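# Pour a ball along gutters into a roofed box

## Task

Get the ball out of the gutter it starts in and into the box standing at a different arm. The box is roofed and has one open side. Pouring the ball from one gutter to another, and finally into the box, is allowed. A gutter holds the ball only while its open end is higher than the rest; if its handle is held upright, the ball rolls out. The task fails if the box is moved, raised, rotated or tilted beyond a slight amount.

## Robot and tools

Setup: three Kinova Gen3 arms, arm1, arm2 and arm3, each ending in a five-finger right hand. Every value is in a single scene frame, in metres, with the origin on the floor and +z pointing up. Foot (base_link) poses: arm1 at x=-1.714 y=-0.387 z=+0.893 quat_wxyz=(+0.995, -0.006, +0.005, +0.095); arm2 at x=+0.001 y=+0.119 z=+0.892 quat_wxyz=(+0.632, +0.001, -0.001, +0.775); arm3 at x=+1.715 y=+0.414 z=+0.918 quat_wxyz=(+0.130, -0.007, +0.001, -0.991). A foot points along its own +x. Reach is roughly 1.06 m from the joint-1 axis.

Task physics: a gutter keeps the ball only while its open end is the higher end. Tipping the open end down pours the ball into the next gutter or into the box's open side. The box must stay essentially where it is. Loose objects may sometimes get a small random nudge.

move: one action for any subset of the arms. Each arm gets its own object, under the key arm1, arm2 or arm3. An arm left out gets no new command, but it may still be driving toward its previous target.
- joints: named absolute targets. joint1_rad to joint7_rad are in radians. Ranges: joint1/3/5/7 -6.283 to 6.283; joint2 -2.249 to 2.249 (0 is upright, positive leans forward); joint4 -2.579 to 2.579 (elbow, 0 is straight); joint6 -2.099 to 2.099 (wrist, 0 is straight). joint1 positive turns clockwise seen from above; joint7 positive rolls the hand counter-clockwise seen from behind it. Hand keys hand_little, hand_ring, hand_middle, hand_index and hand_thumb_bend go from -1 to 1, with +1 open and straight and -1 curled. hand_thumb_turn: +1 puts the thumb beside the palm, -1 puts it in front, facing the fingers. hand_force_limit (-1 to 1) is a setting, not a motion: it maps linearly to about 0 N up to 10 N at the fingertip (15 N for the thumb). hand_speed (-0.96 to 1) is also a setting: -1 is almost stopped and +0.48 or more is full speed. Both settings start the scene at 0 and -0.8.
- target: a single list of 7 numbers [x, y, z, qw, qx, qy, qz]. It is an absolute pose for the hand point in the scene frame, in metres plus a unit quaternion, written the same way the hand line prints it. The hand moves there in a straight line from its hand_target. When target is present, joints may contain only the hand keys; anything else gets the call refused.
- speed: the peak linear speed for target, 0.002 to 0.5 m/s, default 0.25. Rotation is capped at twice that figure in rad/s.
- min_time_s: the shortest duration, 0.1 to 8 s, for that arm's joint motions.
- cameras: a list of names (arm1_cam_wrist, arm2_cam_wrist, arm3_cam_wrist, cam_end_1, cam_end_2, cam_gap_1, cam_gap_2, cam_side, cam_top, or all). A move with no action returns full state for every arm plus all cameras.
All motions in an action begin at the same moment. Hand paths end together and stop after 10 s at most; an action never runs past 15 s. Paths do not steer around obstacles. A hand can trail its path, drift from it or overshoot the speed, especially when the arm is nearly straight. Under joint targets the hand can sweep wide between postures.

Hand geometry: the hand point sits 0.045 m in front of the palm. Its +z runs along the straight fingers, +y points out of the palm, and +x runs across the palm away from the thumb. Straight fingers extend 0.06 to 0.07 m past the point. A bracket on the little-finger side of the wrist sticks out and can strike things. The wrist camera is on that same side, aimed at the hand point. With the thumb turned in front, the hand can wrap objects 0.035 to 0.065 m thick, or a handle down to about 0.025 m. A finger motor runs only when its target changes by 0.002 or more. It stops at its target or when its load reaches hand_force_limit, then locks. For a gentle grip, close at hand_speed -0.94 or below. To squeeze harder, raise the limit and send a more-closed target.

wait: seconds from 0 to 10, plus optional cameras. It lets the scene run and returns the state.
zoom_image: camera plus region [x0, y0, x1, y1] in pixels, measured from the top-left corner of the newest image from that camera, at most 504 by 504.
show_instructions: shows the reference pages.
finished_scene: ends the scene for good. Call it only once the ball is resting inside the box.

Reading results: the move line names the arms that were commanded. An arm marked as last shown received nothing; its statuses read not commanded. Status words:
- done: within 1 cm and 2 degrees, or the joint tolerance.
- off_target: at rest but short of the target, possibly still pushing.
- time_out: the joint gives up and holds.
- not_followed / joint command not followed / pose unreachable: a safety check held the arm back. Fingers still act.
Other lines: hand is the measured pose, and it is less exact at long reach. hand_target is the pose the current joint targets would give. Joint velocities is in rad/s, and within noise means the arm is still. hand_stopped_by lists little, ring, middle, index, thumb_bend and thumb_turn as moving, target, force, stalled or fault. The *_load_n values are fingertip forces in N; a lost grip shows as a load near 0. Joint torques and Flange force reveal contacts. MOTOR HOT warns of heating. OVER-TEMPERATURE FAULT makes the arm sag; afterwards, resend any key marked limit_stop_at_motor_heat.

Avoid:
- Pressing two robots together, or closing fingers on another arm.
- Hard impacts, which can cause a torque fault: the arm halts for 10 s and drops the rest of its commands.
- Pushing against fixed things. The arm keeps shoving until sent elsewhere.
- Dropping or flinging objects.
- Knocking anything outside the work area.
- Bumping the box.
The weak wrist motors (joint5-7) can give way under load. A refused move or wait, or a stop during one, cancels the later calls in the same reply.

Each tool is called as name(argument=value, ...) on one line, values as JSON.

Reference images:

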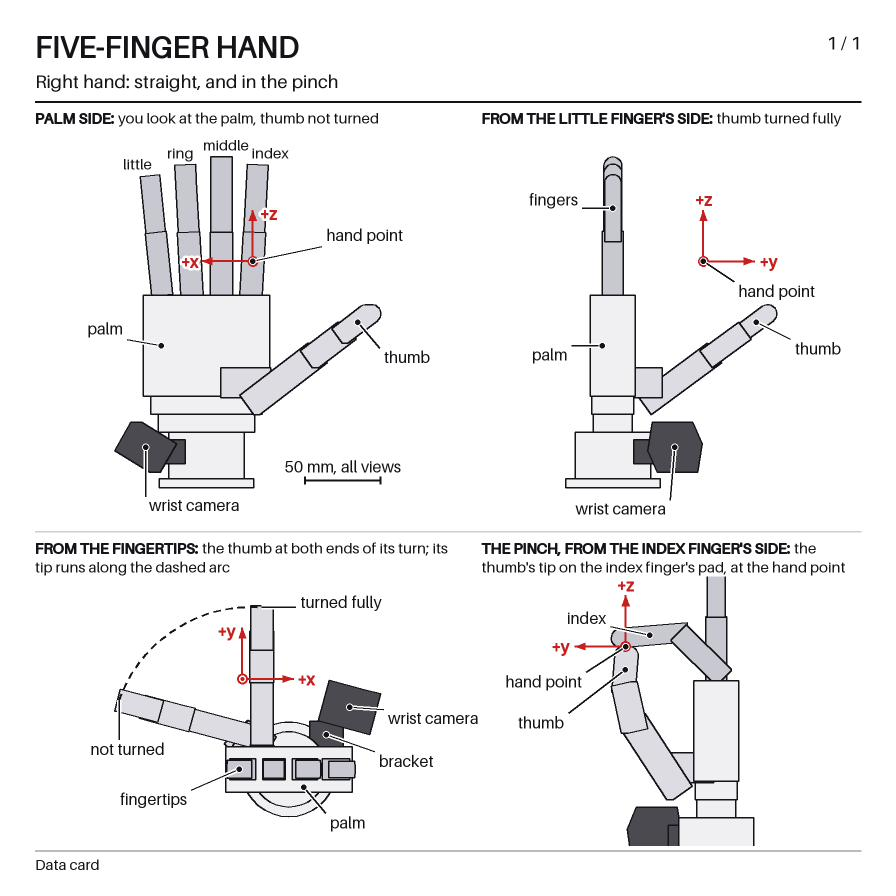

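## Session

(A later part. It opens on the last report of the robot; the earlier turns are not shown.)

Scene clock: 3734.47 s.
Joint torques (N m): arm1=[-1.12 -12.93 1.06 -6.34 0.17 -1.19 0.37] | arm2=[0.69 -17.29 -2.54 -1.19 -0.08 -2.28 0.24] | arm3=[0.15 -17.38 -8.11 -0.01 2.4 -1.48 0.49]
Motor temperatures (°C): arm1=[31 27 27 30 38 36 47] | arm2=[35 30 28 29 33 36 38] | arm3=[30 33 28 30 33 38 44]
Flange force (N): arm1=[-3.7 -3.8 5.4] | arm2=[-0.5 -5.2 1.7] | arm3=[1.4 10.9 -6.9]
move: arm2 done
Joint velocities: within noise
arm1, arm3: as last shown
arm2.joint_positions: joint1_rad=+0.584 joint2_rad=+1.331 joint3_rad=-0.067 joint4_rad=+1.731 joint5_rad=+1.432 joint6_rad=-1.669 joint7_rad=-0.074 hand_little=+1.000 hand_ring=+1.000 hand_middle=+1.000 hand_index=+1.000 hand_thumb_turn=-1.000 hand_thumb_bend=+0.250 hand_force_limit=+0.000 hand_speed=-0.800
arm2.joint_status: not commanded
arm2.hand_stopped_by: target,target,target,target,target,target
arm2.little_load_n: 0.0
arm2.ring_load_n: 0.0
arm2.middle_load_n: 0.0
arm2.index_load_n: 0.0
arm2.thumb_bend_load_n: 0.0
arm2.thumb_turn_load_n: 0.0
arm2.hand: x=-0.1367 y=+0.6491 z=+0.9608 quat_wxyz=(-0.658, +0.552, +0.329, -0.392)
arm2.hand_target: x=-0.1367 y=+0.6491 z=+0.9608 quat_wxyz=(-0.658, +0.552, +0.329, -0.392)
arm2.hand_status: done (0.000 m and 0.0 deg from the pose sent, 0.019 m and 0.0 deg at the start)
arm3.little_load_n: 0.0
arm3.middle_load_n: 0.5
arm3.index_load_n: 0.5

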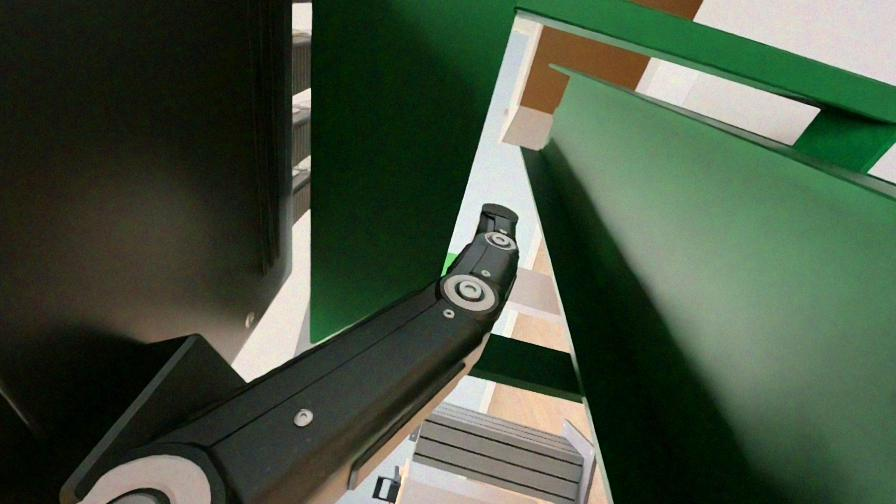

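move(arm2={"joints": {"hand_speed": -0.85, "hand_force_limit": -0.6, "hand_index": 0.02, "hand_middle": 0.02, "hand_ring": 0.02, "hand_little": 0.1}}, cameras=["arm2_cam_wrist"])

move(arm2={"joints": {"hand_speed": -0.94, "hand_force_limit": 0.0, "hand_thumb_bend": -0.3}}, cameras=["arm2_cam_wrist"])

zoom_image(camera="arm2_cam_wrist", region=[280, 0, 780, 460])

Scene clock: 3752.43 s.
Joint torques (N m): arm1=[-1.1 -12.96 1.11 -6.28 0.13 -1.19 0.39] | arm2=[0.67 -17.22 -2.52 -1.17 -0.11 -2.26 0.28] | arm3=[0.12 -17.38 -8.08 0.04 2.39 -1.49 0.5]
Motor temperatures (°C): arm1=[31 27 27 30 38 36 47] | arm2=[35 30 28 29 33 36 38] | arm3=[30 33 28 30 33 38 44]
Flange force (N): arm1=[-3.9 -3.7 5.5] | arm2=[-0.3 -5.4 1.7] | arm3=[1.5 10.9 -6.7]
move: arm2 off_target
Joint velocities: within noise
arm1, arm3: as last shown
arm2.joint_positions: joint1_rad=+0.584 joint2_rad=+1.331 joint3_rad=-0.067 joint4_rad=+1.731 joint5_rad=+1.432 joint6_rad=-1.669 joint7_rad=-0.074 hand_little=+0.100 hand_ring=+0.020 hand_middle=+0.020 hand_index=+1.000 hand_thumb_turn=-1.000 hand_thumb_bend=+0.250 hand_force_limit=-0.600 hand_speed=-0.850
arm2.joint_status: hand_index off_target (ended at +1.000, target +0.020); the others done
arm2.hand_stopped_by: target,target,target,fault,target,target
arm2.little_load_n: 0.5
arm2.ring_load_n: 0.0
arm2.middle_load_n: 0.0
arm2.index_load_n: 0.0
arm2.thumb_bend_load_n: 0.0
arm2.thumb_turn_load_n: 0.0
arm2.hand: x=-0.1367 y=+0.6491 z=+0.9608 quat_wxyz=(-0.658, +0.552, +0.329, -0.392)
arm2.hand_target: x=-0.1367 y=+0.6491 z=+0.9608 quat_wxyz=(-0.658, +0.552, +0.329, -0.392)
arm2.hand_status: not commanded
arm3.middle_load_n: 1.0
arm3.index_load_n: 1.0
arm3.thumb_turn_load_n: 0.5

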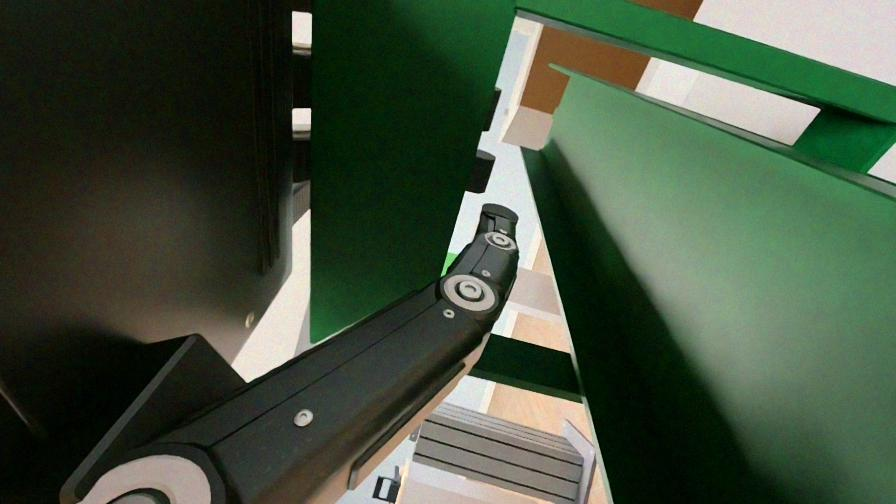

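Scene clock: 3755.30 s.
Joint torques (N m): arm1=[-1.14 -12.97 1.06 -6.34 0.17 -1.21 0.38] | arm2=[0.59 -17.84 -3 -1.21 -0.1 -2.76 0.14] | arm3=[0.11 -17.37 -8.12 0.03 2.38 -1.49 0.53]
Motor temperatures (°C): arm1=[31 27 27 30 38 36 47] | arm2=[35 30 28 29 33 36 38] | arm3=[30 33 28 30 33 38 44]
Flange force (N): arm1=[-3.7 -3.9 5.5] | arm2=[-0.5 -4.0 1.4] | arm3=[1.7 11.0 -6.7]
move: arm2 off_target
Joint velocities: within noise
arm1.joint_positions: joint1_rad=-1.300 joint2_rad=+0.200 joint3_rad=+0.000 joint4_rad=+2.182 joint5_rad=+0.000 joint6_rad=+0.427 joint7_rad=-1.571 hand_little=+1.000 hand_ring=+1.000 hand_middle=+1.000 hand_index=+1.000 hand_thumb_turn=+1.000 hand_thumb_bend=+1.000 hand_force_limit=+0.000 hand_speed=-0.800
arm1.joint_status: not commanded
arm1.hand_stopped_by: target,target,target,target,target,target
arm1.little_load_n: 0.0
arm1.ring_load_n: 0.0
arm1.middle_load_n: 0.0
arm1.index_load_n: 0.0
arm1.thumb_bend_load_n: -0.5
arm1.thumb_turn_load_n: 0.0
arm1.hand: x=-1.7128 y=+0.0512 z=+1.0622 quat_wxyz=(-0.114, +0.669, -0.726, -0.111)
arm1.hand_target: x=-1.7128 y=+0.0512 z=+1.0622 quat_wxyz=(-0.114, +0.669, -0.726, -0.111)
arm1.hand_status: not commanded
arm2.joint_positions: joint1_rad=+0.584 joint2_rad=+1.331 joint3_rad=-0.067 joint4_rad=+1.731 joint5_rad=+1.432 joint6_rad=-1.669 joint7_rad=-0.074 hand_little=+0.100 hand_ring=+0.020 hand_middle=+0.020 hand_index=+1.000 hand_thumb_turn=-1.000 hand_thumb_bend=+0.037 hand_force_limit=+0.000 hand_speed=-0.940
arm2.joint_status: hand_thumb_bend off_target (ended at +0.037, target -0.300); the others done
arm2.hand_stopped_by: target,target,target,fault,force,target
arm2.little_load_n: 0.0
arm2.ring_load_n: 0.0
arm2.middle_load_n: 0.5
arm2.index_load_n: 0.0
arm2.thumb_bend_load_n: 7.5
arm2.thumb_turn_load_n: 1.5
arm2.hand: x=-0.1367 y=+0.6491 z=+0.9608 quat_wxyz=(-0.658, +0.552, +0.329, -0.392)
arm2.hand_target: x=-0.1367 y=+0.6491 z=+0.9608 quat_wxyz=(-0.658, +0.552, +0.329, -0.392)
arm2.hand_status: not commanded
arm3: as last shown
arm3.middle_load_n: 0.5

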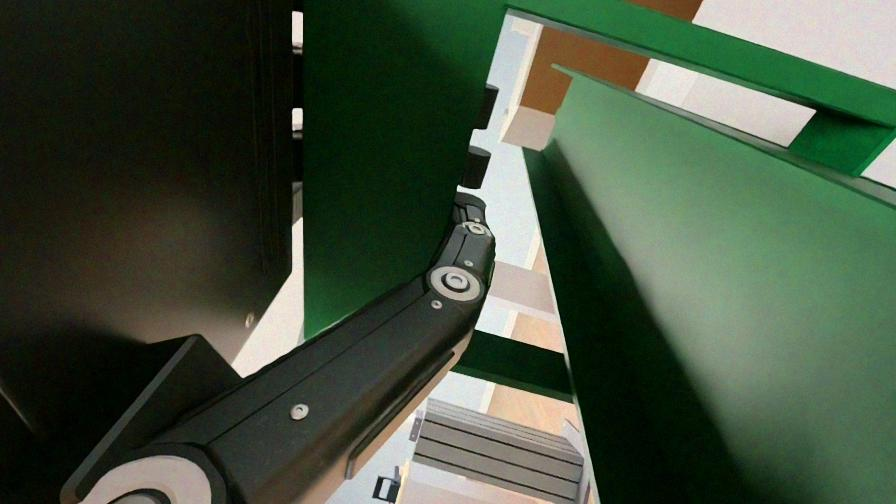

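Scaled by 1.008 from the camera's image (finer frame: 1280x720).

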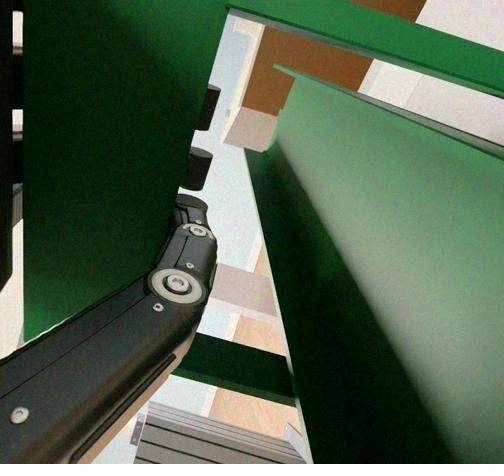

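move(arm2={"joints": {"hand_speed": -0.94, "hand_force_limit": 0.0, "hand_middle": -0.12, "hand_ring": -0.1, "hand_little": -0.05}})

move(arm2={"joints": {"hand_speed": -0.94, "hand_force_limit": 0.5, "hand_thumb_bend": -0.4}}, cameras=["arm2_cam_wrist"])

zoom_image(camera="arm2_cam_wrist", region=[280, 0, 780, 460])

Scene clock: 3776.47 s.
Joint torques (N m): arm1=[-1.16 -12.9 1.1 -6.28 0.15 -1.2 0.39] | arm2=[0.63 -18.38 -3.26 -1.31 -0.22 -3.18 0.23] | arm3=[0.13 -17.4 -8.07 -0.02 2.4 -1.48 0.49]
Motor temperatures (°C): arm1=[31 27 27 30 38 36 47] | arm2=[35 31 28 29 33 36 38] | arm3=[30 33 28 30 33 38 44]
Flange force (N): arm1=[-3.8 -3.9 5.3] | arm2=[-0.3 -2.9 1.3] | arm3=[1.4 10.8 -6.9]
move: arm2 done
Joint velocities: within noise
arm1: as last shown
arm1.thumb_bend_load_n: 0.0
arm2.joint_positions: joint1_rad=+0.584 joint2_rad=+1.331 joint3_rad=-0.067 joint4_rad=+1.731 joint5_rad=+1.432 joint6_rad=-1.669 joint7_rad=-0.074 hand_little=-0.050 hand_ring=-0.100 hand_middle=-0.120 hand_index=+1.000 hand_thumb_turn=-1.000 hand_thumb_bend=+0.038 hand_force_limit=+0.000 hand_speed=-0.940
arm2.joint_status: all done
arm2.hand_stopped_by: target,target,target,fault,force,target
arm2.little_load_n: 0.0
arm2.ring_load_n: 0.0
arm2.middle_load_n: 1.5
arm2.index_load_n: 0.0
arm2.thumb_bend_load_n: 12.0
arm2.thumb_turn_load_n: 3.5
arm2.hand: x=-0.1367 y=+0.6491 z=+0.9608 quat_wxyz=(-0.658, +0.552, +0.329, -0.392)
arm2.hand_target: x=-0.1367 y=+0.6491 z=+0.9608 quat_wxyz=(-0.658, +0.552, +0.329, -0.392)
arm2.hand_status: not commanded
arm3.joint_positions: joint1_rad=+0.808 joint2_rad=+1.336 joint3_rad=-1.023 joint4_rad=+2.480 joint5_rad=+0.470 joint6_rad=-1.893 joint7_rad=+1.109 hand_little=+0.000 hand_ring=-0.060 hand_middle=-0.099 hand_index=-0.099 hand_thumb_turn=-1.000 hand_thumb_bend=+0.066 hand_force_limit=+0.400 hand_speed=-0.940
arm3.joint_status: not commanded
arm3.hand_stopped_by: target,target,target,target,force,target
arm3.little_load_n: 0.0
arm3.ring_load_n: 0.0
arm3.middle_load_n: 0.5
arm3.index_load_n: 1.0
arm3.thumb_bend_load_n: 13.0
arm3.thumb_turn_load_n: 1.0
arm3.hand: x=+1.1610 y=+0.3040 z=+1.1800 quat_wxyz=(+0.521, -0.379, -0.450, +0.619)
arm3.hand_target: x=+1.1610 y=+0.3040 z=+1.1800 quat_wxyz=(+0.521, -0.379, -0.450, +0.619)
arm3.hand_status: not commanded
pictures: none

Scene clock: 3777.10 s.
Joint torques (N m): arm1=[-1.09 -12.92 1.03 -6.32 0.16 -1.19 0.38] | arm2=[0.57 -18.3 -3.37 -1.33 -0.18 -3.17 0.22] | arm3=[0.1 -17.4 -8.05 0.02 2.4 -1.48 0.51]
Motor temperatures (°C): arm1=[31 27 27 30 38 36 47] | arm2=[35 31 28 29 33 36 38] | arm3=[30 33 28 30 33 38 44]
Flange force (N): arm1=[-3.7 -3.6 5.4] | arm2=[-0.4 -3.2 1.2] | arm3=[1.5 10.8 -6.7]
move: arm2 off_target
Joint velocities: within noise
arm1, arm3: as last shown
arm1.index_load_n: -0.5
arm2.joint_positions: joint1_rad=+0.584 joint2_rad=+1.331 joint3_rad=-0.067 joint4_rad=+1.731 joint5_rad=+1.432 joint6_rad=-1.669 joint7_rad=-0.074 hand_little=-0.050 hand_ring=-0.100 hand_middle=-0.120 hand_index=+1.000 hand_thumb_turn=-1.000 hand_thumb_bend=+0.038 hand_force_limit=+0.500 hand_speed=-0.940
arm2.joint_status: hand_thumb_bend off_target (ended at +0.038, target -0.400); the others done
arm2.hand_stopped_by: target,target,target,fault,force,target
arm2.little_load_n: 0.0
arm2.ring_load_n: 0.0
arm2.middle_load_n: 1.5
arm2.index_load_n: 0.0
arm2.thumb_bend_load_n: 12.0
arm2.thumb_turn_load_n: 3.5
arm2.hand: x=-0.1367 y=+0.6491 z=+0.9608 quat_wxyz=(-0.658, +0.552, +0.329, -0.392)
arm2.hand_target: x=-0.1367 y=+0.6491 z=+0.9608 quat_wxyz=(-0.658, +0.552, +0.329, -0.392)
arm2.hand_status: not commanded
arm3.middle_load_n: 1.0

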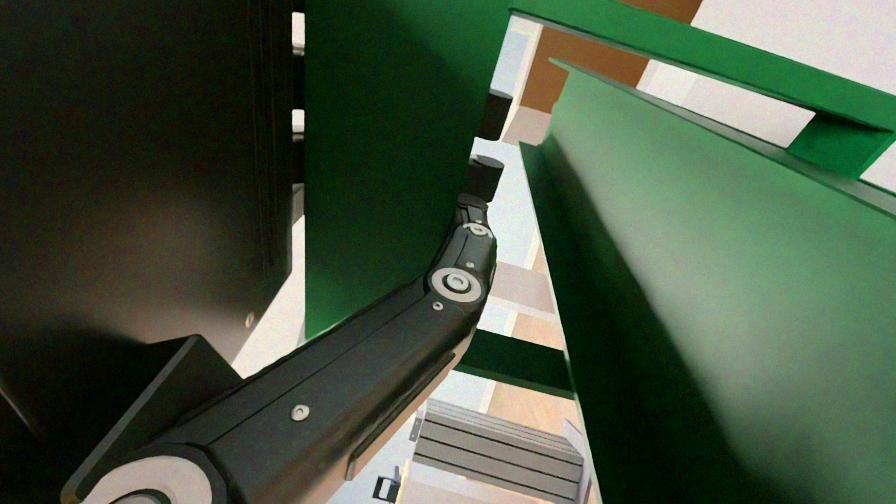

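Scaled by 1.008 from the camera's image (finer frame: 1280x720).

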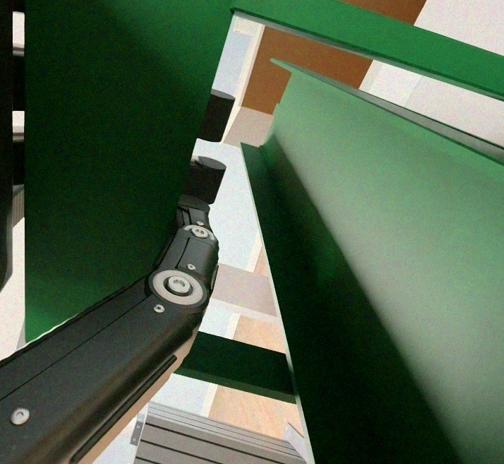

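move(arm2={"target": [-0.1367, 0.6491, 0.9758, -0.6584, 0.5524, 0.3286, -0.3917], "speed": 0.03}, cameras=["arm2_cam_wrist", "cam_gap_1", "cam_end_2"])

zoom_image(camera="arm2_cam_wrist", region=[280, 0, 780, 460])

zoom_image(camera="cam_end_2", region=[430, 100, 550, 200])

Scene clock: 3793.83 s.
Joint torques (N m): arm1=[-1.12 -12.93 1.06 -6.33 0.14 -1.18 0.36] | arm2=[0.75 -18.2 -3.31 -1.4 -0.19 -3.2 0.21] | arm3=[0.14 -17.35 -8.05 0.04 2.39 -1.51 0.51]
Motor temperatures (°C): arm1=[31 27 27 30 38 36 47] | arm2=[35 31 28 29 33 36 38] | arm3=[30 33 28 30 33 38 44]
Flange force (N): arm1=[-3.7 -3.9 5.4] | arm2=[-0.4 -3.1 1.6] | arm3=[1.5 10.8 -6.5]
move: arm2 done
Joint velocities: within noise
arm1, arm3: as last shown
arm1.index_load_n: 0.0
arm2.joint_positions: joint1_rad=+0.584 joint2_rad=+1.295 joint3_rad=-0.068 joint4_rad=+1.755 joint5_rad=+1.429 joint6_rad=-1.667 joint7_rad=-0.086 hand_little=-0.050 hand_ring=-0.100 hand_middle=-0.120 hand_index=+1.000 hand_thumb_turn=-1.000 hand_thumb_bend=+0.038 hand_force_limit=+0.500 hand_speed=-0.940
arm2.joint_status: not commanded
arm2.hand_stopped_by: target,target,target,fault,force,target
arm2.little_load_n: 0.0
arm2.ring_load_n: 0.0
arm2.middle_load_n: 1.5
arm2.index_load_n: 0.0
arm2.thumb_bend_load_n: 12.0
arm2.thumb_turn_load_n: 3.5
arm2.hand: x=-0.1367 y=+0.6491 z=+0.9758 quat_wxyz=(-0.658, +0.552, +0.329, -0.392)
arm2.hand_target: x=-0.1367 y=+0.6491 z=+0.9758 quat_wxyz=(-0.658, +0.552, +0.329, -0.392)
arm2.hand_status: done (0.000 m and 0.0 deg from the pose sent, 0.015 m and 0.0 deg at the start)
arm3.middle_load_n: 0.5
pictures: arm2_cam_wrist, cam_end_2, cam_gap_1

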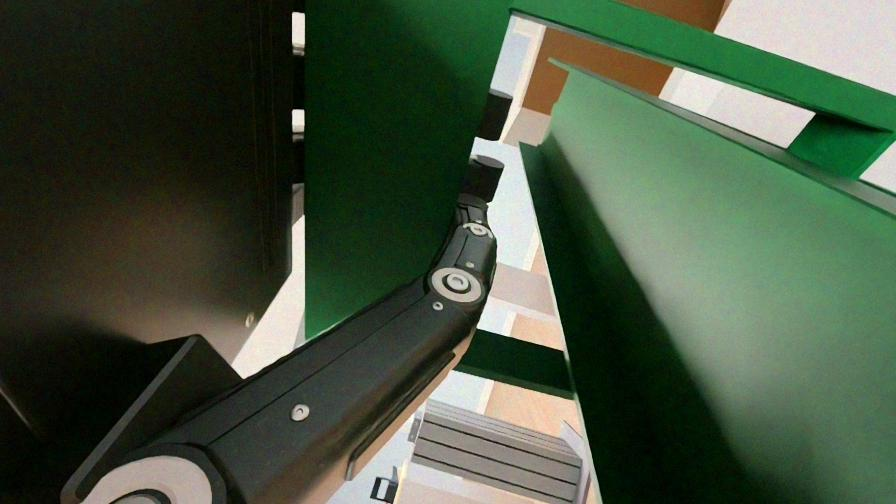

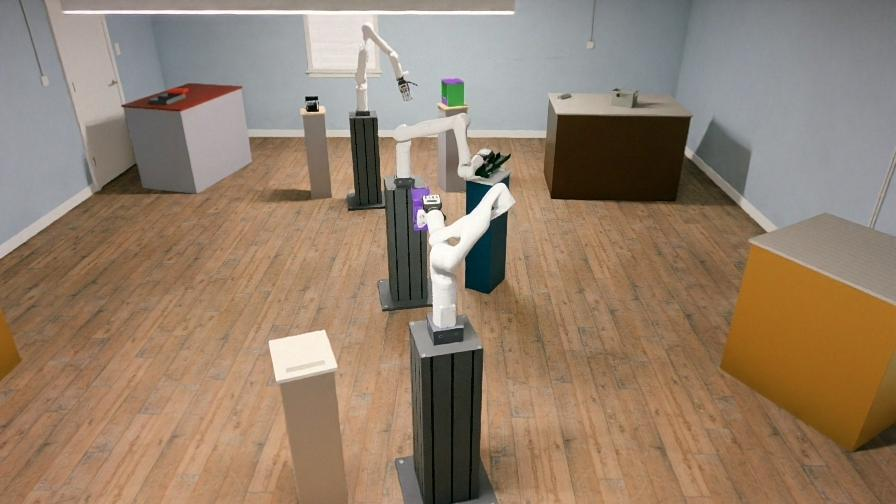

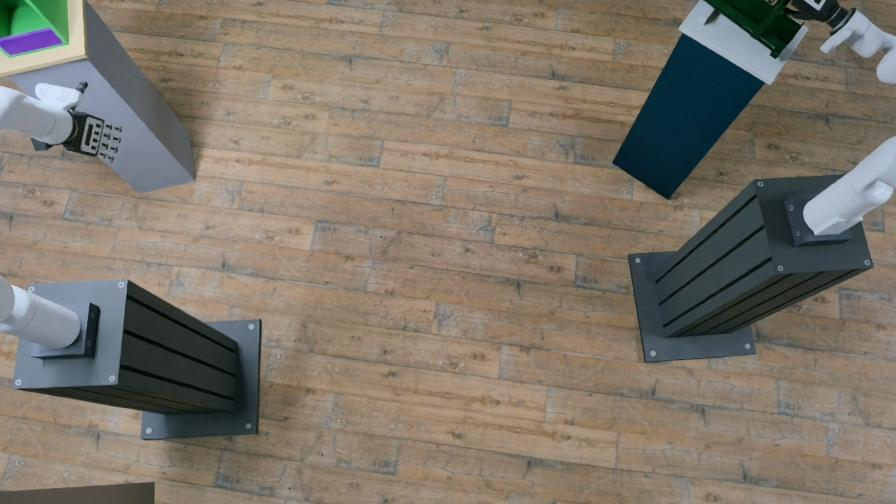

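Scaled by 1.008 from the camera's image (finer frame: 1280x720).

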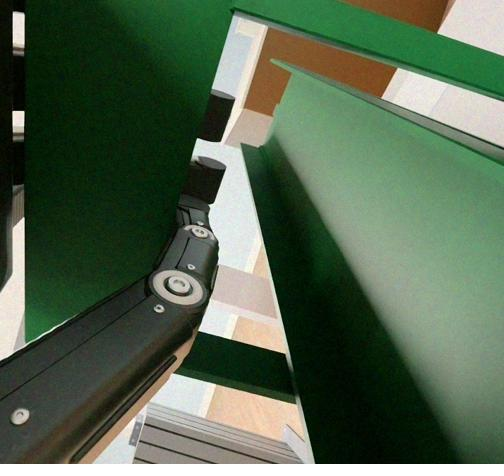

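Scaled by 4.200 from the camera's image (finer frame: 1280x720).

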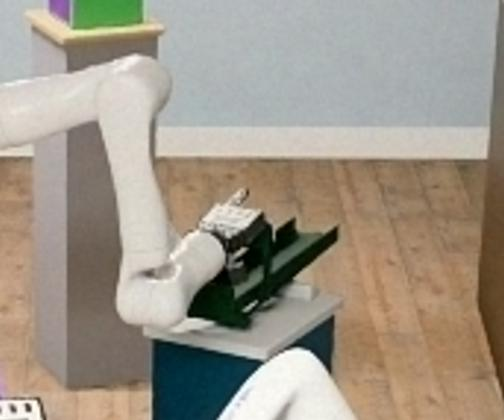

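move(arm2={"target": [-0.1367, 0.6491, 1.12, 0.6953, -0.5051, -0.3005, 0.4136], "speed": 0.1}, cameras=["arm2_cam_wrist", "cam_end_2", "cam_side"])

zoom_image(camera="cam_side", region=[400, 180, 540, 320])

Scene clock: 3838.60 s.
Joint torques (N m): arm1=[-1.09 -12.95 1.13 -6.35 0.12 -1.17 0.38] | arm2=[0.64 -17.37 -3.4 -2.64 -0.58 -3.05 0.23] | arm3=[0.15 -17.37 -8.09 0.04 2.39 -1.5 0.51]
Motor temperatures (°C): arm1=[31 27 27 30 38 36 47] | arm2=[35 31 28 29 33 36 38] | arm3=[30 32 28 30 33 38 44]
Flange force (N): arm1=[-3.6 -3.6 5.5] | arm2=[-1.4 -3.0 1.7] | arm3=[1.5 10.9 -6.6]
move: arm2 done
Joint velocities: within noise
arm1, arm3: as last shown
arm2.joint_positions: joint1_rad=+0.624 joint2_rad=+1.059 joint3_rad=-0.136 joint4_rad=+1.866 joint5_rad=+1.392 joint6_rad=-1.731 joint7_rad=-0.207 hand_little=-0.050 hand_ring=-0.100 hand_middle=-0.120 hand_index=+1.000 hand_thumb_turn=-1.000 hand_thumb_bend=+0.038 hand_force_limit=+0.500 hand_speed=-0.940
arm2.joint_status: not commanded
arm2.hand_stopped_by: target,target,target,fault,force,target
arm2.little_load_n: 0.0
arm2.ring_load_n: 0.0
arm2.middle_load_n: 2.0
arm2.index_load_n: 0.0
arm2.thumb_bend_load_n: 12.0
arm2.thumb_turn_load_n: 3.5
arm2.hand: x=-0.1367 y=+0.6491 z=+1.1200 quat_wxyz=(-0.695, +0.505, +0.301, -0.414)
arm2.hand_target: x=-0.1367 y=+0.6491 z=+1.1200 quat_wxyz=(-0.695, +0.505, +0.301, -0.414)
arm2.hand_status: done (0.000 m and 0.0 deg from the pose sent, 0.144 m and 8.0 deg at the start)
arm3.thumb_turn_load_n: 0.5

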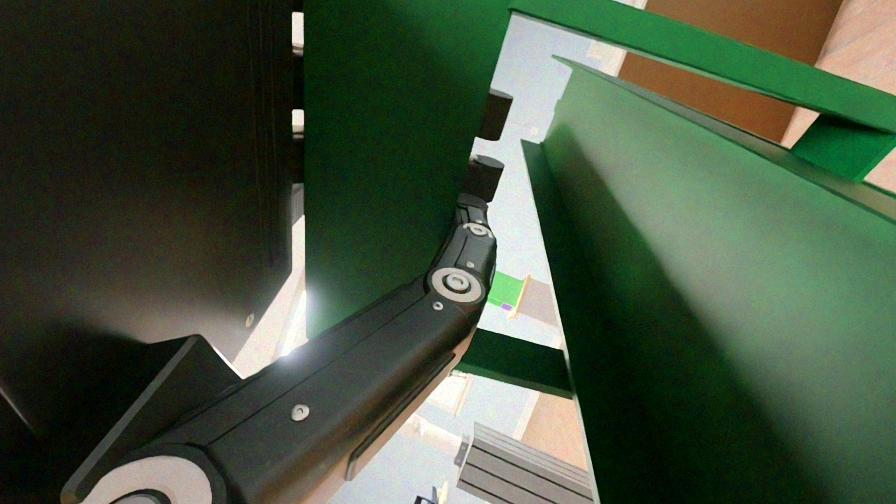

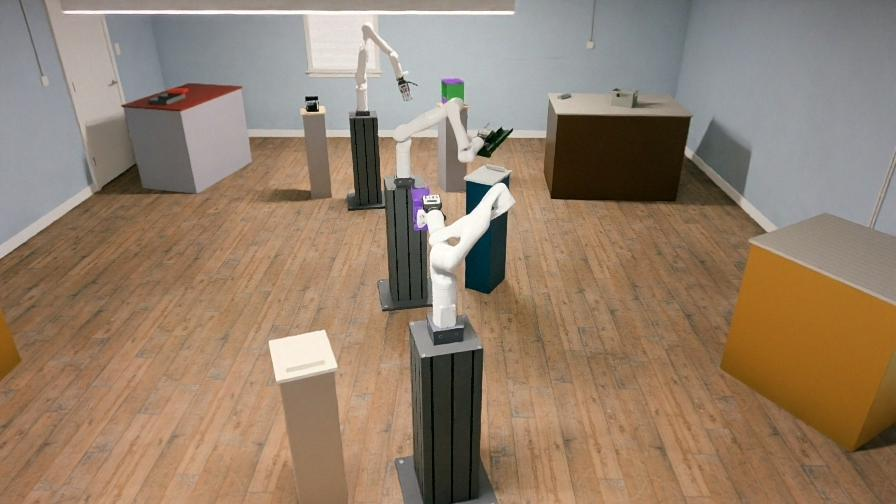

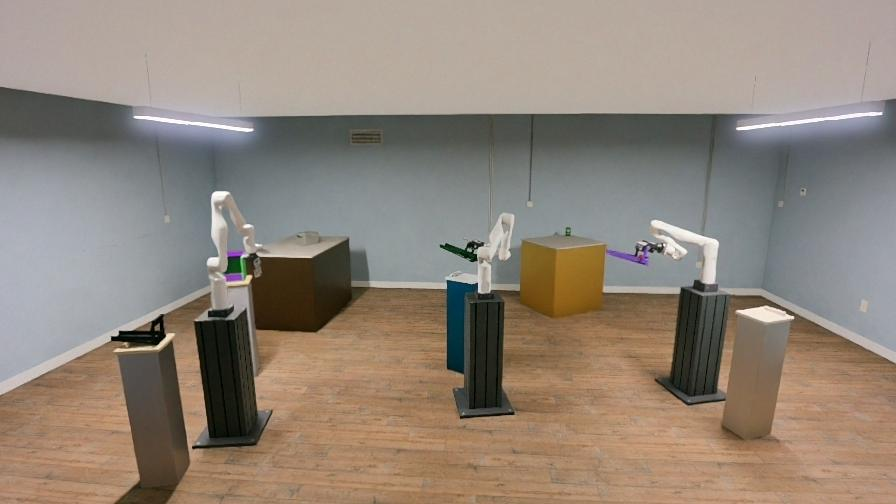

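Scaled by 3.600 from the camera's image (finer frame: 1280x720).

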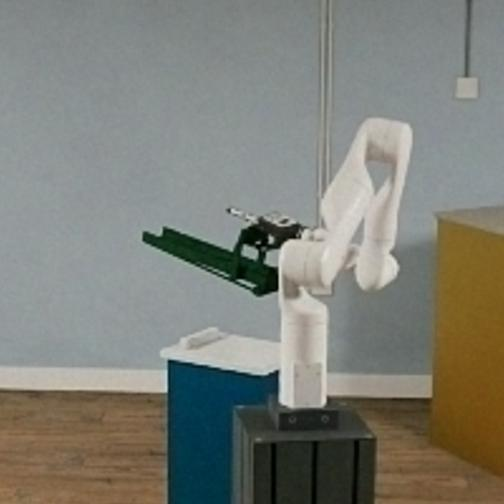

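move(arm2={"target": [0.1408, 0.7392, 1.12, 0.8031, -0.5834, -0.0716, 0.0986], "speed": 0.2})

move(arm2={"target": [0.4626, 0.5912, 1.12, 0.7758, -0.5636, 0.1669, -0.2298], "speed": 0.2})

move(arm2={"target": [0.584, 0.234, 1.12, 0.6188, -0.4496, 0.3786, -0.5211], "speed": 0.2}, cameras=["arm2_cam_wrist", "cam_gap_2", "cam_side"])

zoom_image(camera="cam_side", region=[460, 180, 740, 320])

Scene clock: 3850.00 s.
Joint torques (N m): arm1=[-1.11 -12.95 1.11 -6.32 0.13 -1.18 0.39] | arm2=[0.65 -18.07 -2.63 -3.4 -0.05 -3.07 0.2] | arm3=[0.11 -17.4 -8.07 0.07 2.4 -1.5 0.49]
Motor temperatures (°C): arm1=[31 27 27 30 38 36 47] | arm2=[35 31 28 29 33 36 38] | arm3=[30 32 28 30 33 38 44]
Flange force (N): arm1=[-3.7 -3.7 5.5] | arm2=[-1.6 -3.3 0.8] | arm3=[1.5 11.0 -6.6]
move: arm2 done
Joint velocities: within noise
arm1, arm3: as last shown
arm1.thumb_bend_load_n: -0.5
arm2.joint_positions: joint1_rad=+0.890 joint2_rad=+1.042 joint3_rad=-0.110 joint4_rad=+1.983 joint5_rad=+0.875 joint6_rad=-1.733 joint7_rad=-0.032 hand_little=-0.050 hand_ring=-0.100 hand_middle=-0.120 hand_index=+1.000 hand_thumb_turn=-1.000 hand_thumb_bend=+0.038 hand_force_limit=+0.500 hand_speed=-0.940
arm2.joint_status: not commanded
arm2.hand_stopped_by: target,target,target,fault,force,target
arm2.little_load_n: 0.0
arm2.ring_load_n: 0.0
arm2.middle_load_n: 0.5
arm2.index_load_n: 0.0
arm2.thumb_bend_load_n: 8.5
arm2.thumb_turn_load_n: 3.5
arm2.hand: x=+0.1408 y=+0.7392 z=+1.1200 quat_wxyz=(-0.803, +0.583, +0.072, -0.099)
arm2.hand_target: x=+0.1408 y=+0.7392 z=+1.1200 quat_wxyz=(-0.803, +0.583, +0.072, -0.099)
arm2.hand_status: done (0.000 m and 0.0 deg from the pose sent, 0.292 m and 47.5 deg at the start)
arm3.ring_load_n: 0.5
arm3.thumb_bend_load_n: 12.5
arm3.thumb_turn_load_n: 1.0
pictures: none

Scene clock: 3852.60 s.
Joint torques (N m): arm1=[-1.13 -12.94 1.1 -6.33 0.16 -1.17 0.39] | arm2=[0.67 -17.93 -1.33 -3.23 0.31 -3.08 0.15] | arm3=[0.13 -17.35 -8.07 0.1 2.4 -1.49 0.49]
Motor temperatures (°C): arm1=[31 27 27 30 38 36 47] | arm2=[35 31 28 29 33 36 38] | arm3=[30 32 28 30 33 38 44]
Flange force (N): arm1=[-3.7 -3.8 5.5] | arm2=[-1.5 -3.6 0.7] | arm3=[1.4 10.9 -6.5]
move: arm2 done
Joint velocities: within noise
arm1, arm3: as last shown
arm1.thumb_bend_load_n: 0.0
arm2.joint_positions: joint1_rad=+1.228 joint2_rad=+1.033 joint3_rad=-0.078 joint4_rad=+2.110 joint5_rad=+0.430 joint6_rad=-1.856 joint7_rad=+0.066 hand_little=-0.050 hand_ring=-0.100 hand_middle=-0.120 hand_index=+1.000 hand_thumb_turn=-1.000 hand_thumb_bend=+0.038 hand_force_limit=+0.500 hand_speed=-0.940
arm2.joint_status: not commanded
arm2.hand_stopped_by: target,target,target,fault,force,target
arm2.little_load_n: 0.0
arm2.ring_load_n: 0.0
arm2.middle_load_n: 0.5
arm2.index_load_n: 0.0
arm2.thumb_bend_load_n: 8.5
arm2.thumb_turn_load_n: 3.0
arm2.hand: x=+0.4626 y=+0.5912 z=+1.1200 quat_wxyz=(-0.776, +0.564, -0.167, +0.230)
arm2.hand_target: x=+0.4626 y=+0.5912 z=+1.1200 quat_wxyz=(-0.776, +0.564, -0.167, +0.230)
arm2.hand_status: done (0.000 m and 0.0 deg from the pose sent, 0.354 m and 47.0 deg at the start)
arm3.ring_load_n: 0.0
arm3.middle_load_n: 1.0
arm3.index_load_n: 0.5
pictures: none

Scene clock: 3855.27 s.
Joint torques (N m): arm1=[-1.13 -12.89 1.08 -6.28 0.11 -1.16 0.37] | arm2=[0.65 -15.55 -3.42 -0.53 1.75 -2.59 0.24] | arm3=[0.18 -17.4 -8.09 0.05 2.38 -1.5 0.51]
Motor temperatures (°C): arm1=[31 27 27 30 38 36 47] | arm2=[35 31 28 29 33 36 38] | arm3=[30 32 28 30 33 38 44]
Flange force (N): arm1=[-3.7 -3.8 5.4] | arm2=[-0.6 -3.7 2.4] | arm3=[1.4 11.1 -6.7]
move: arm2 done
Joint velocities: within noise
arm1, arm3: as last shown
arm2.joint_positions: joint1_rad=+1.975 joint2_rad=+1.147 joint3_rad=-0.514 joint4_rad=+2.379 joint5_rad=+0.309 joint6_rad=-2.103 joint7_rad=+0.575 hand_little=-0.050 hand_ring=-0.100 hand_middle=-0.120 hand_index=+1.000 hand_thumb_turn=-1.000 hand_thumb_bend=+0.038 hand_force_limit=+0.500 hand_speed=-0.940
arm2.joint_status: not commanded
arm2.hand_stopped_by: target,target,target,fault,force,target
arm2.little_load_n: 0.0
arm2.ring_load_n: 0.0
arm2.middle_load_n: 0.5
arm2.index_load_n: 0.0
arm2.thumb_bend_load_n: 8.5
arm2.thumb_turn_load_n: 3.0
arm2.hand: x=+0.5840 y=+0.2340 z=+1.1200 quat_wxyz=(-0.619, +0.450, -0.379, +0.521)
arm2.hand_target: x=+0.5840 y=+0.2340 z=+1.1200 quat_wxyz=(-0.619, +0.450, -0.379, +0.521)
arm2.hand_status: done (0.000 m and 0.0 deg from the pose sent, 0.377 m and 47.2 deg at the start; a joint's target at an end of its range on 53 of 80 steps)
arm3.middle_load_n: 0.5
arm3.index_load_n: 1.0

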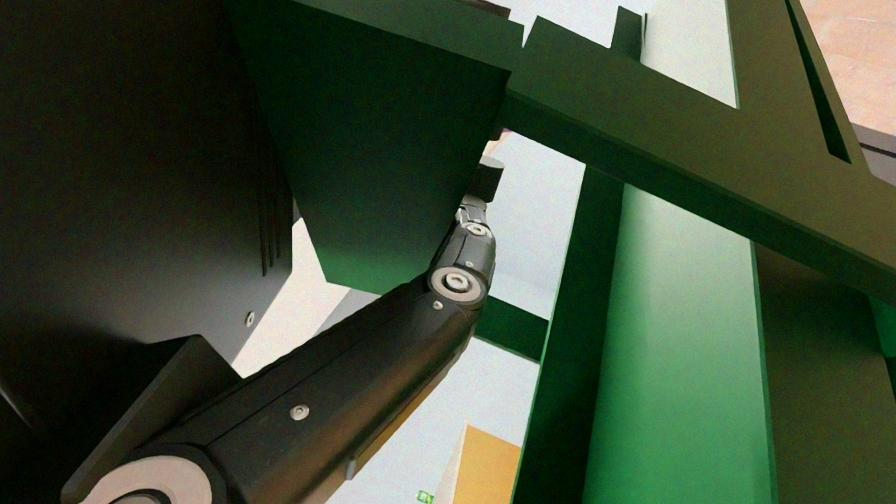

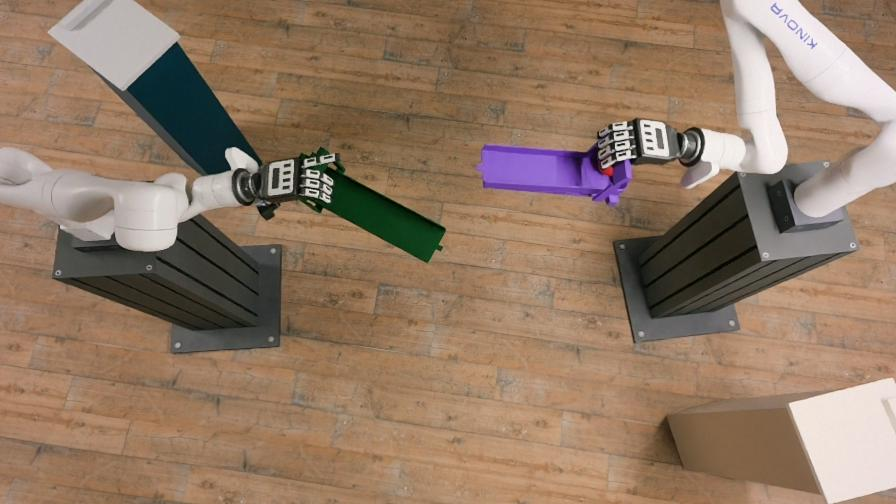

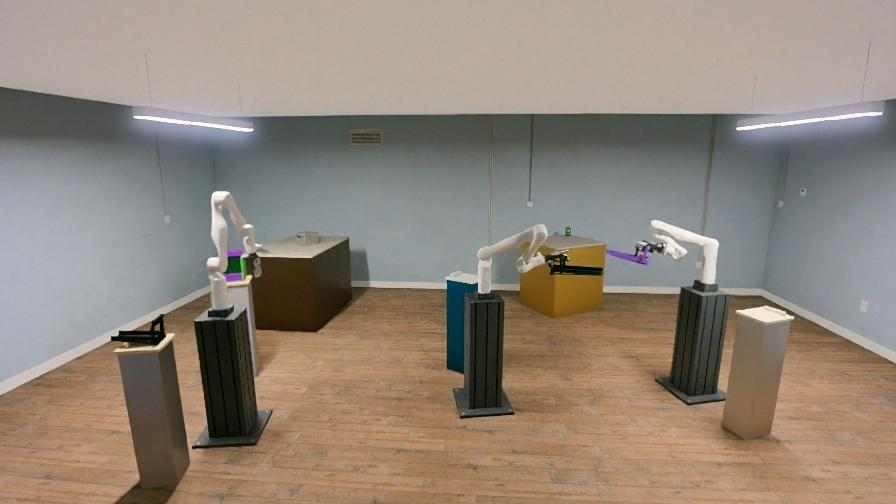

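Scaled by 1.800 from the camera's image (finer frame: 1280x720).

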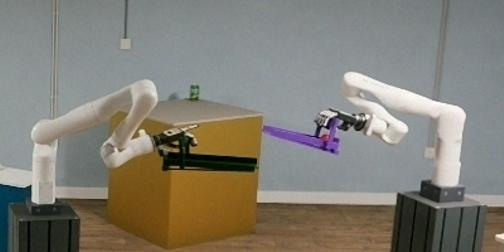

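zoom_image(camera="cam_gap_2", region=[180, 110, 480, 290])

zoom_image(camera="cam_side", region=[530, 230, 660, 290])

Scaled by 1.680 from the camera's image (finer frame: 1280x720).

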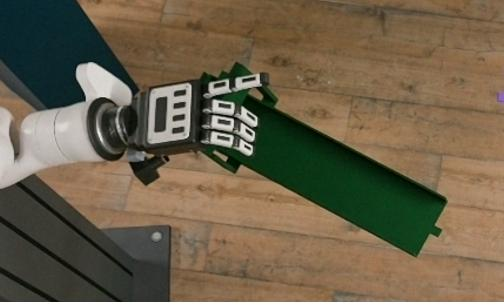

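Scaled by 3.877 from the camera's image (finer frame: 1280x720).

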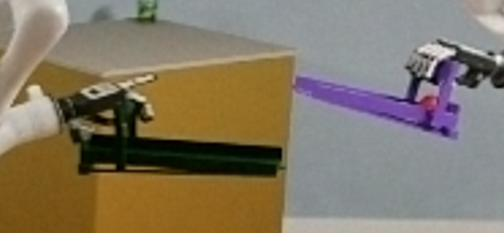

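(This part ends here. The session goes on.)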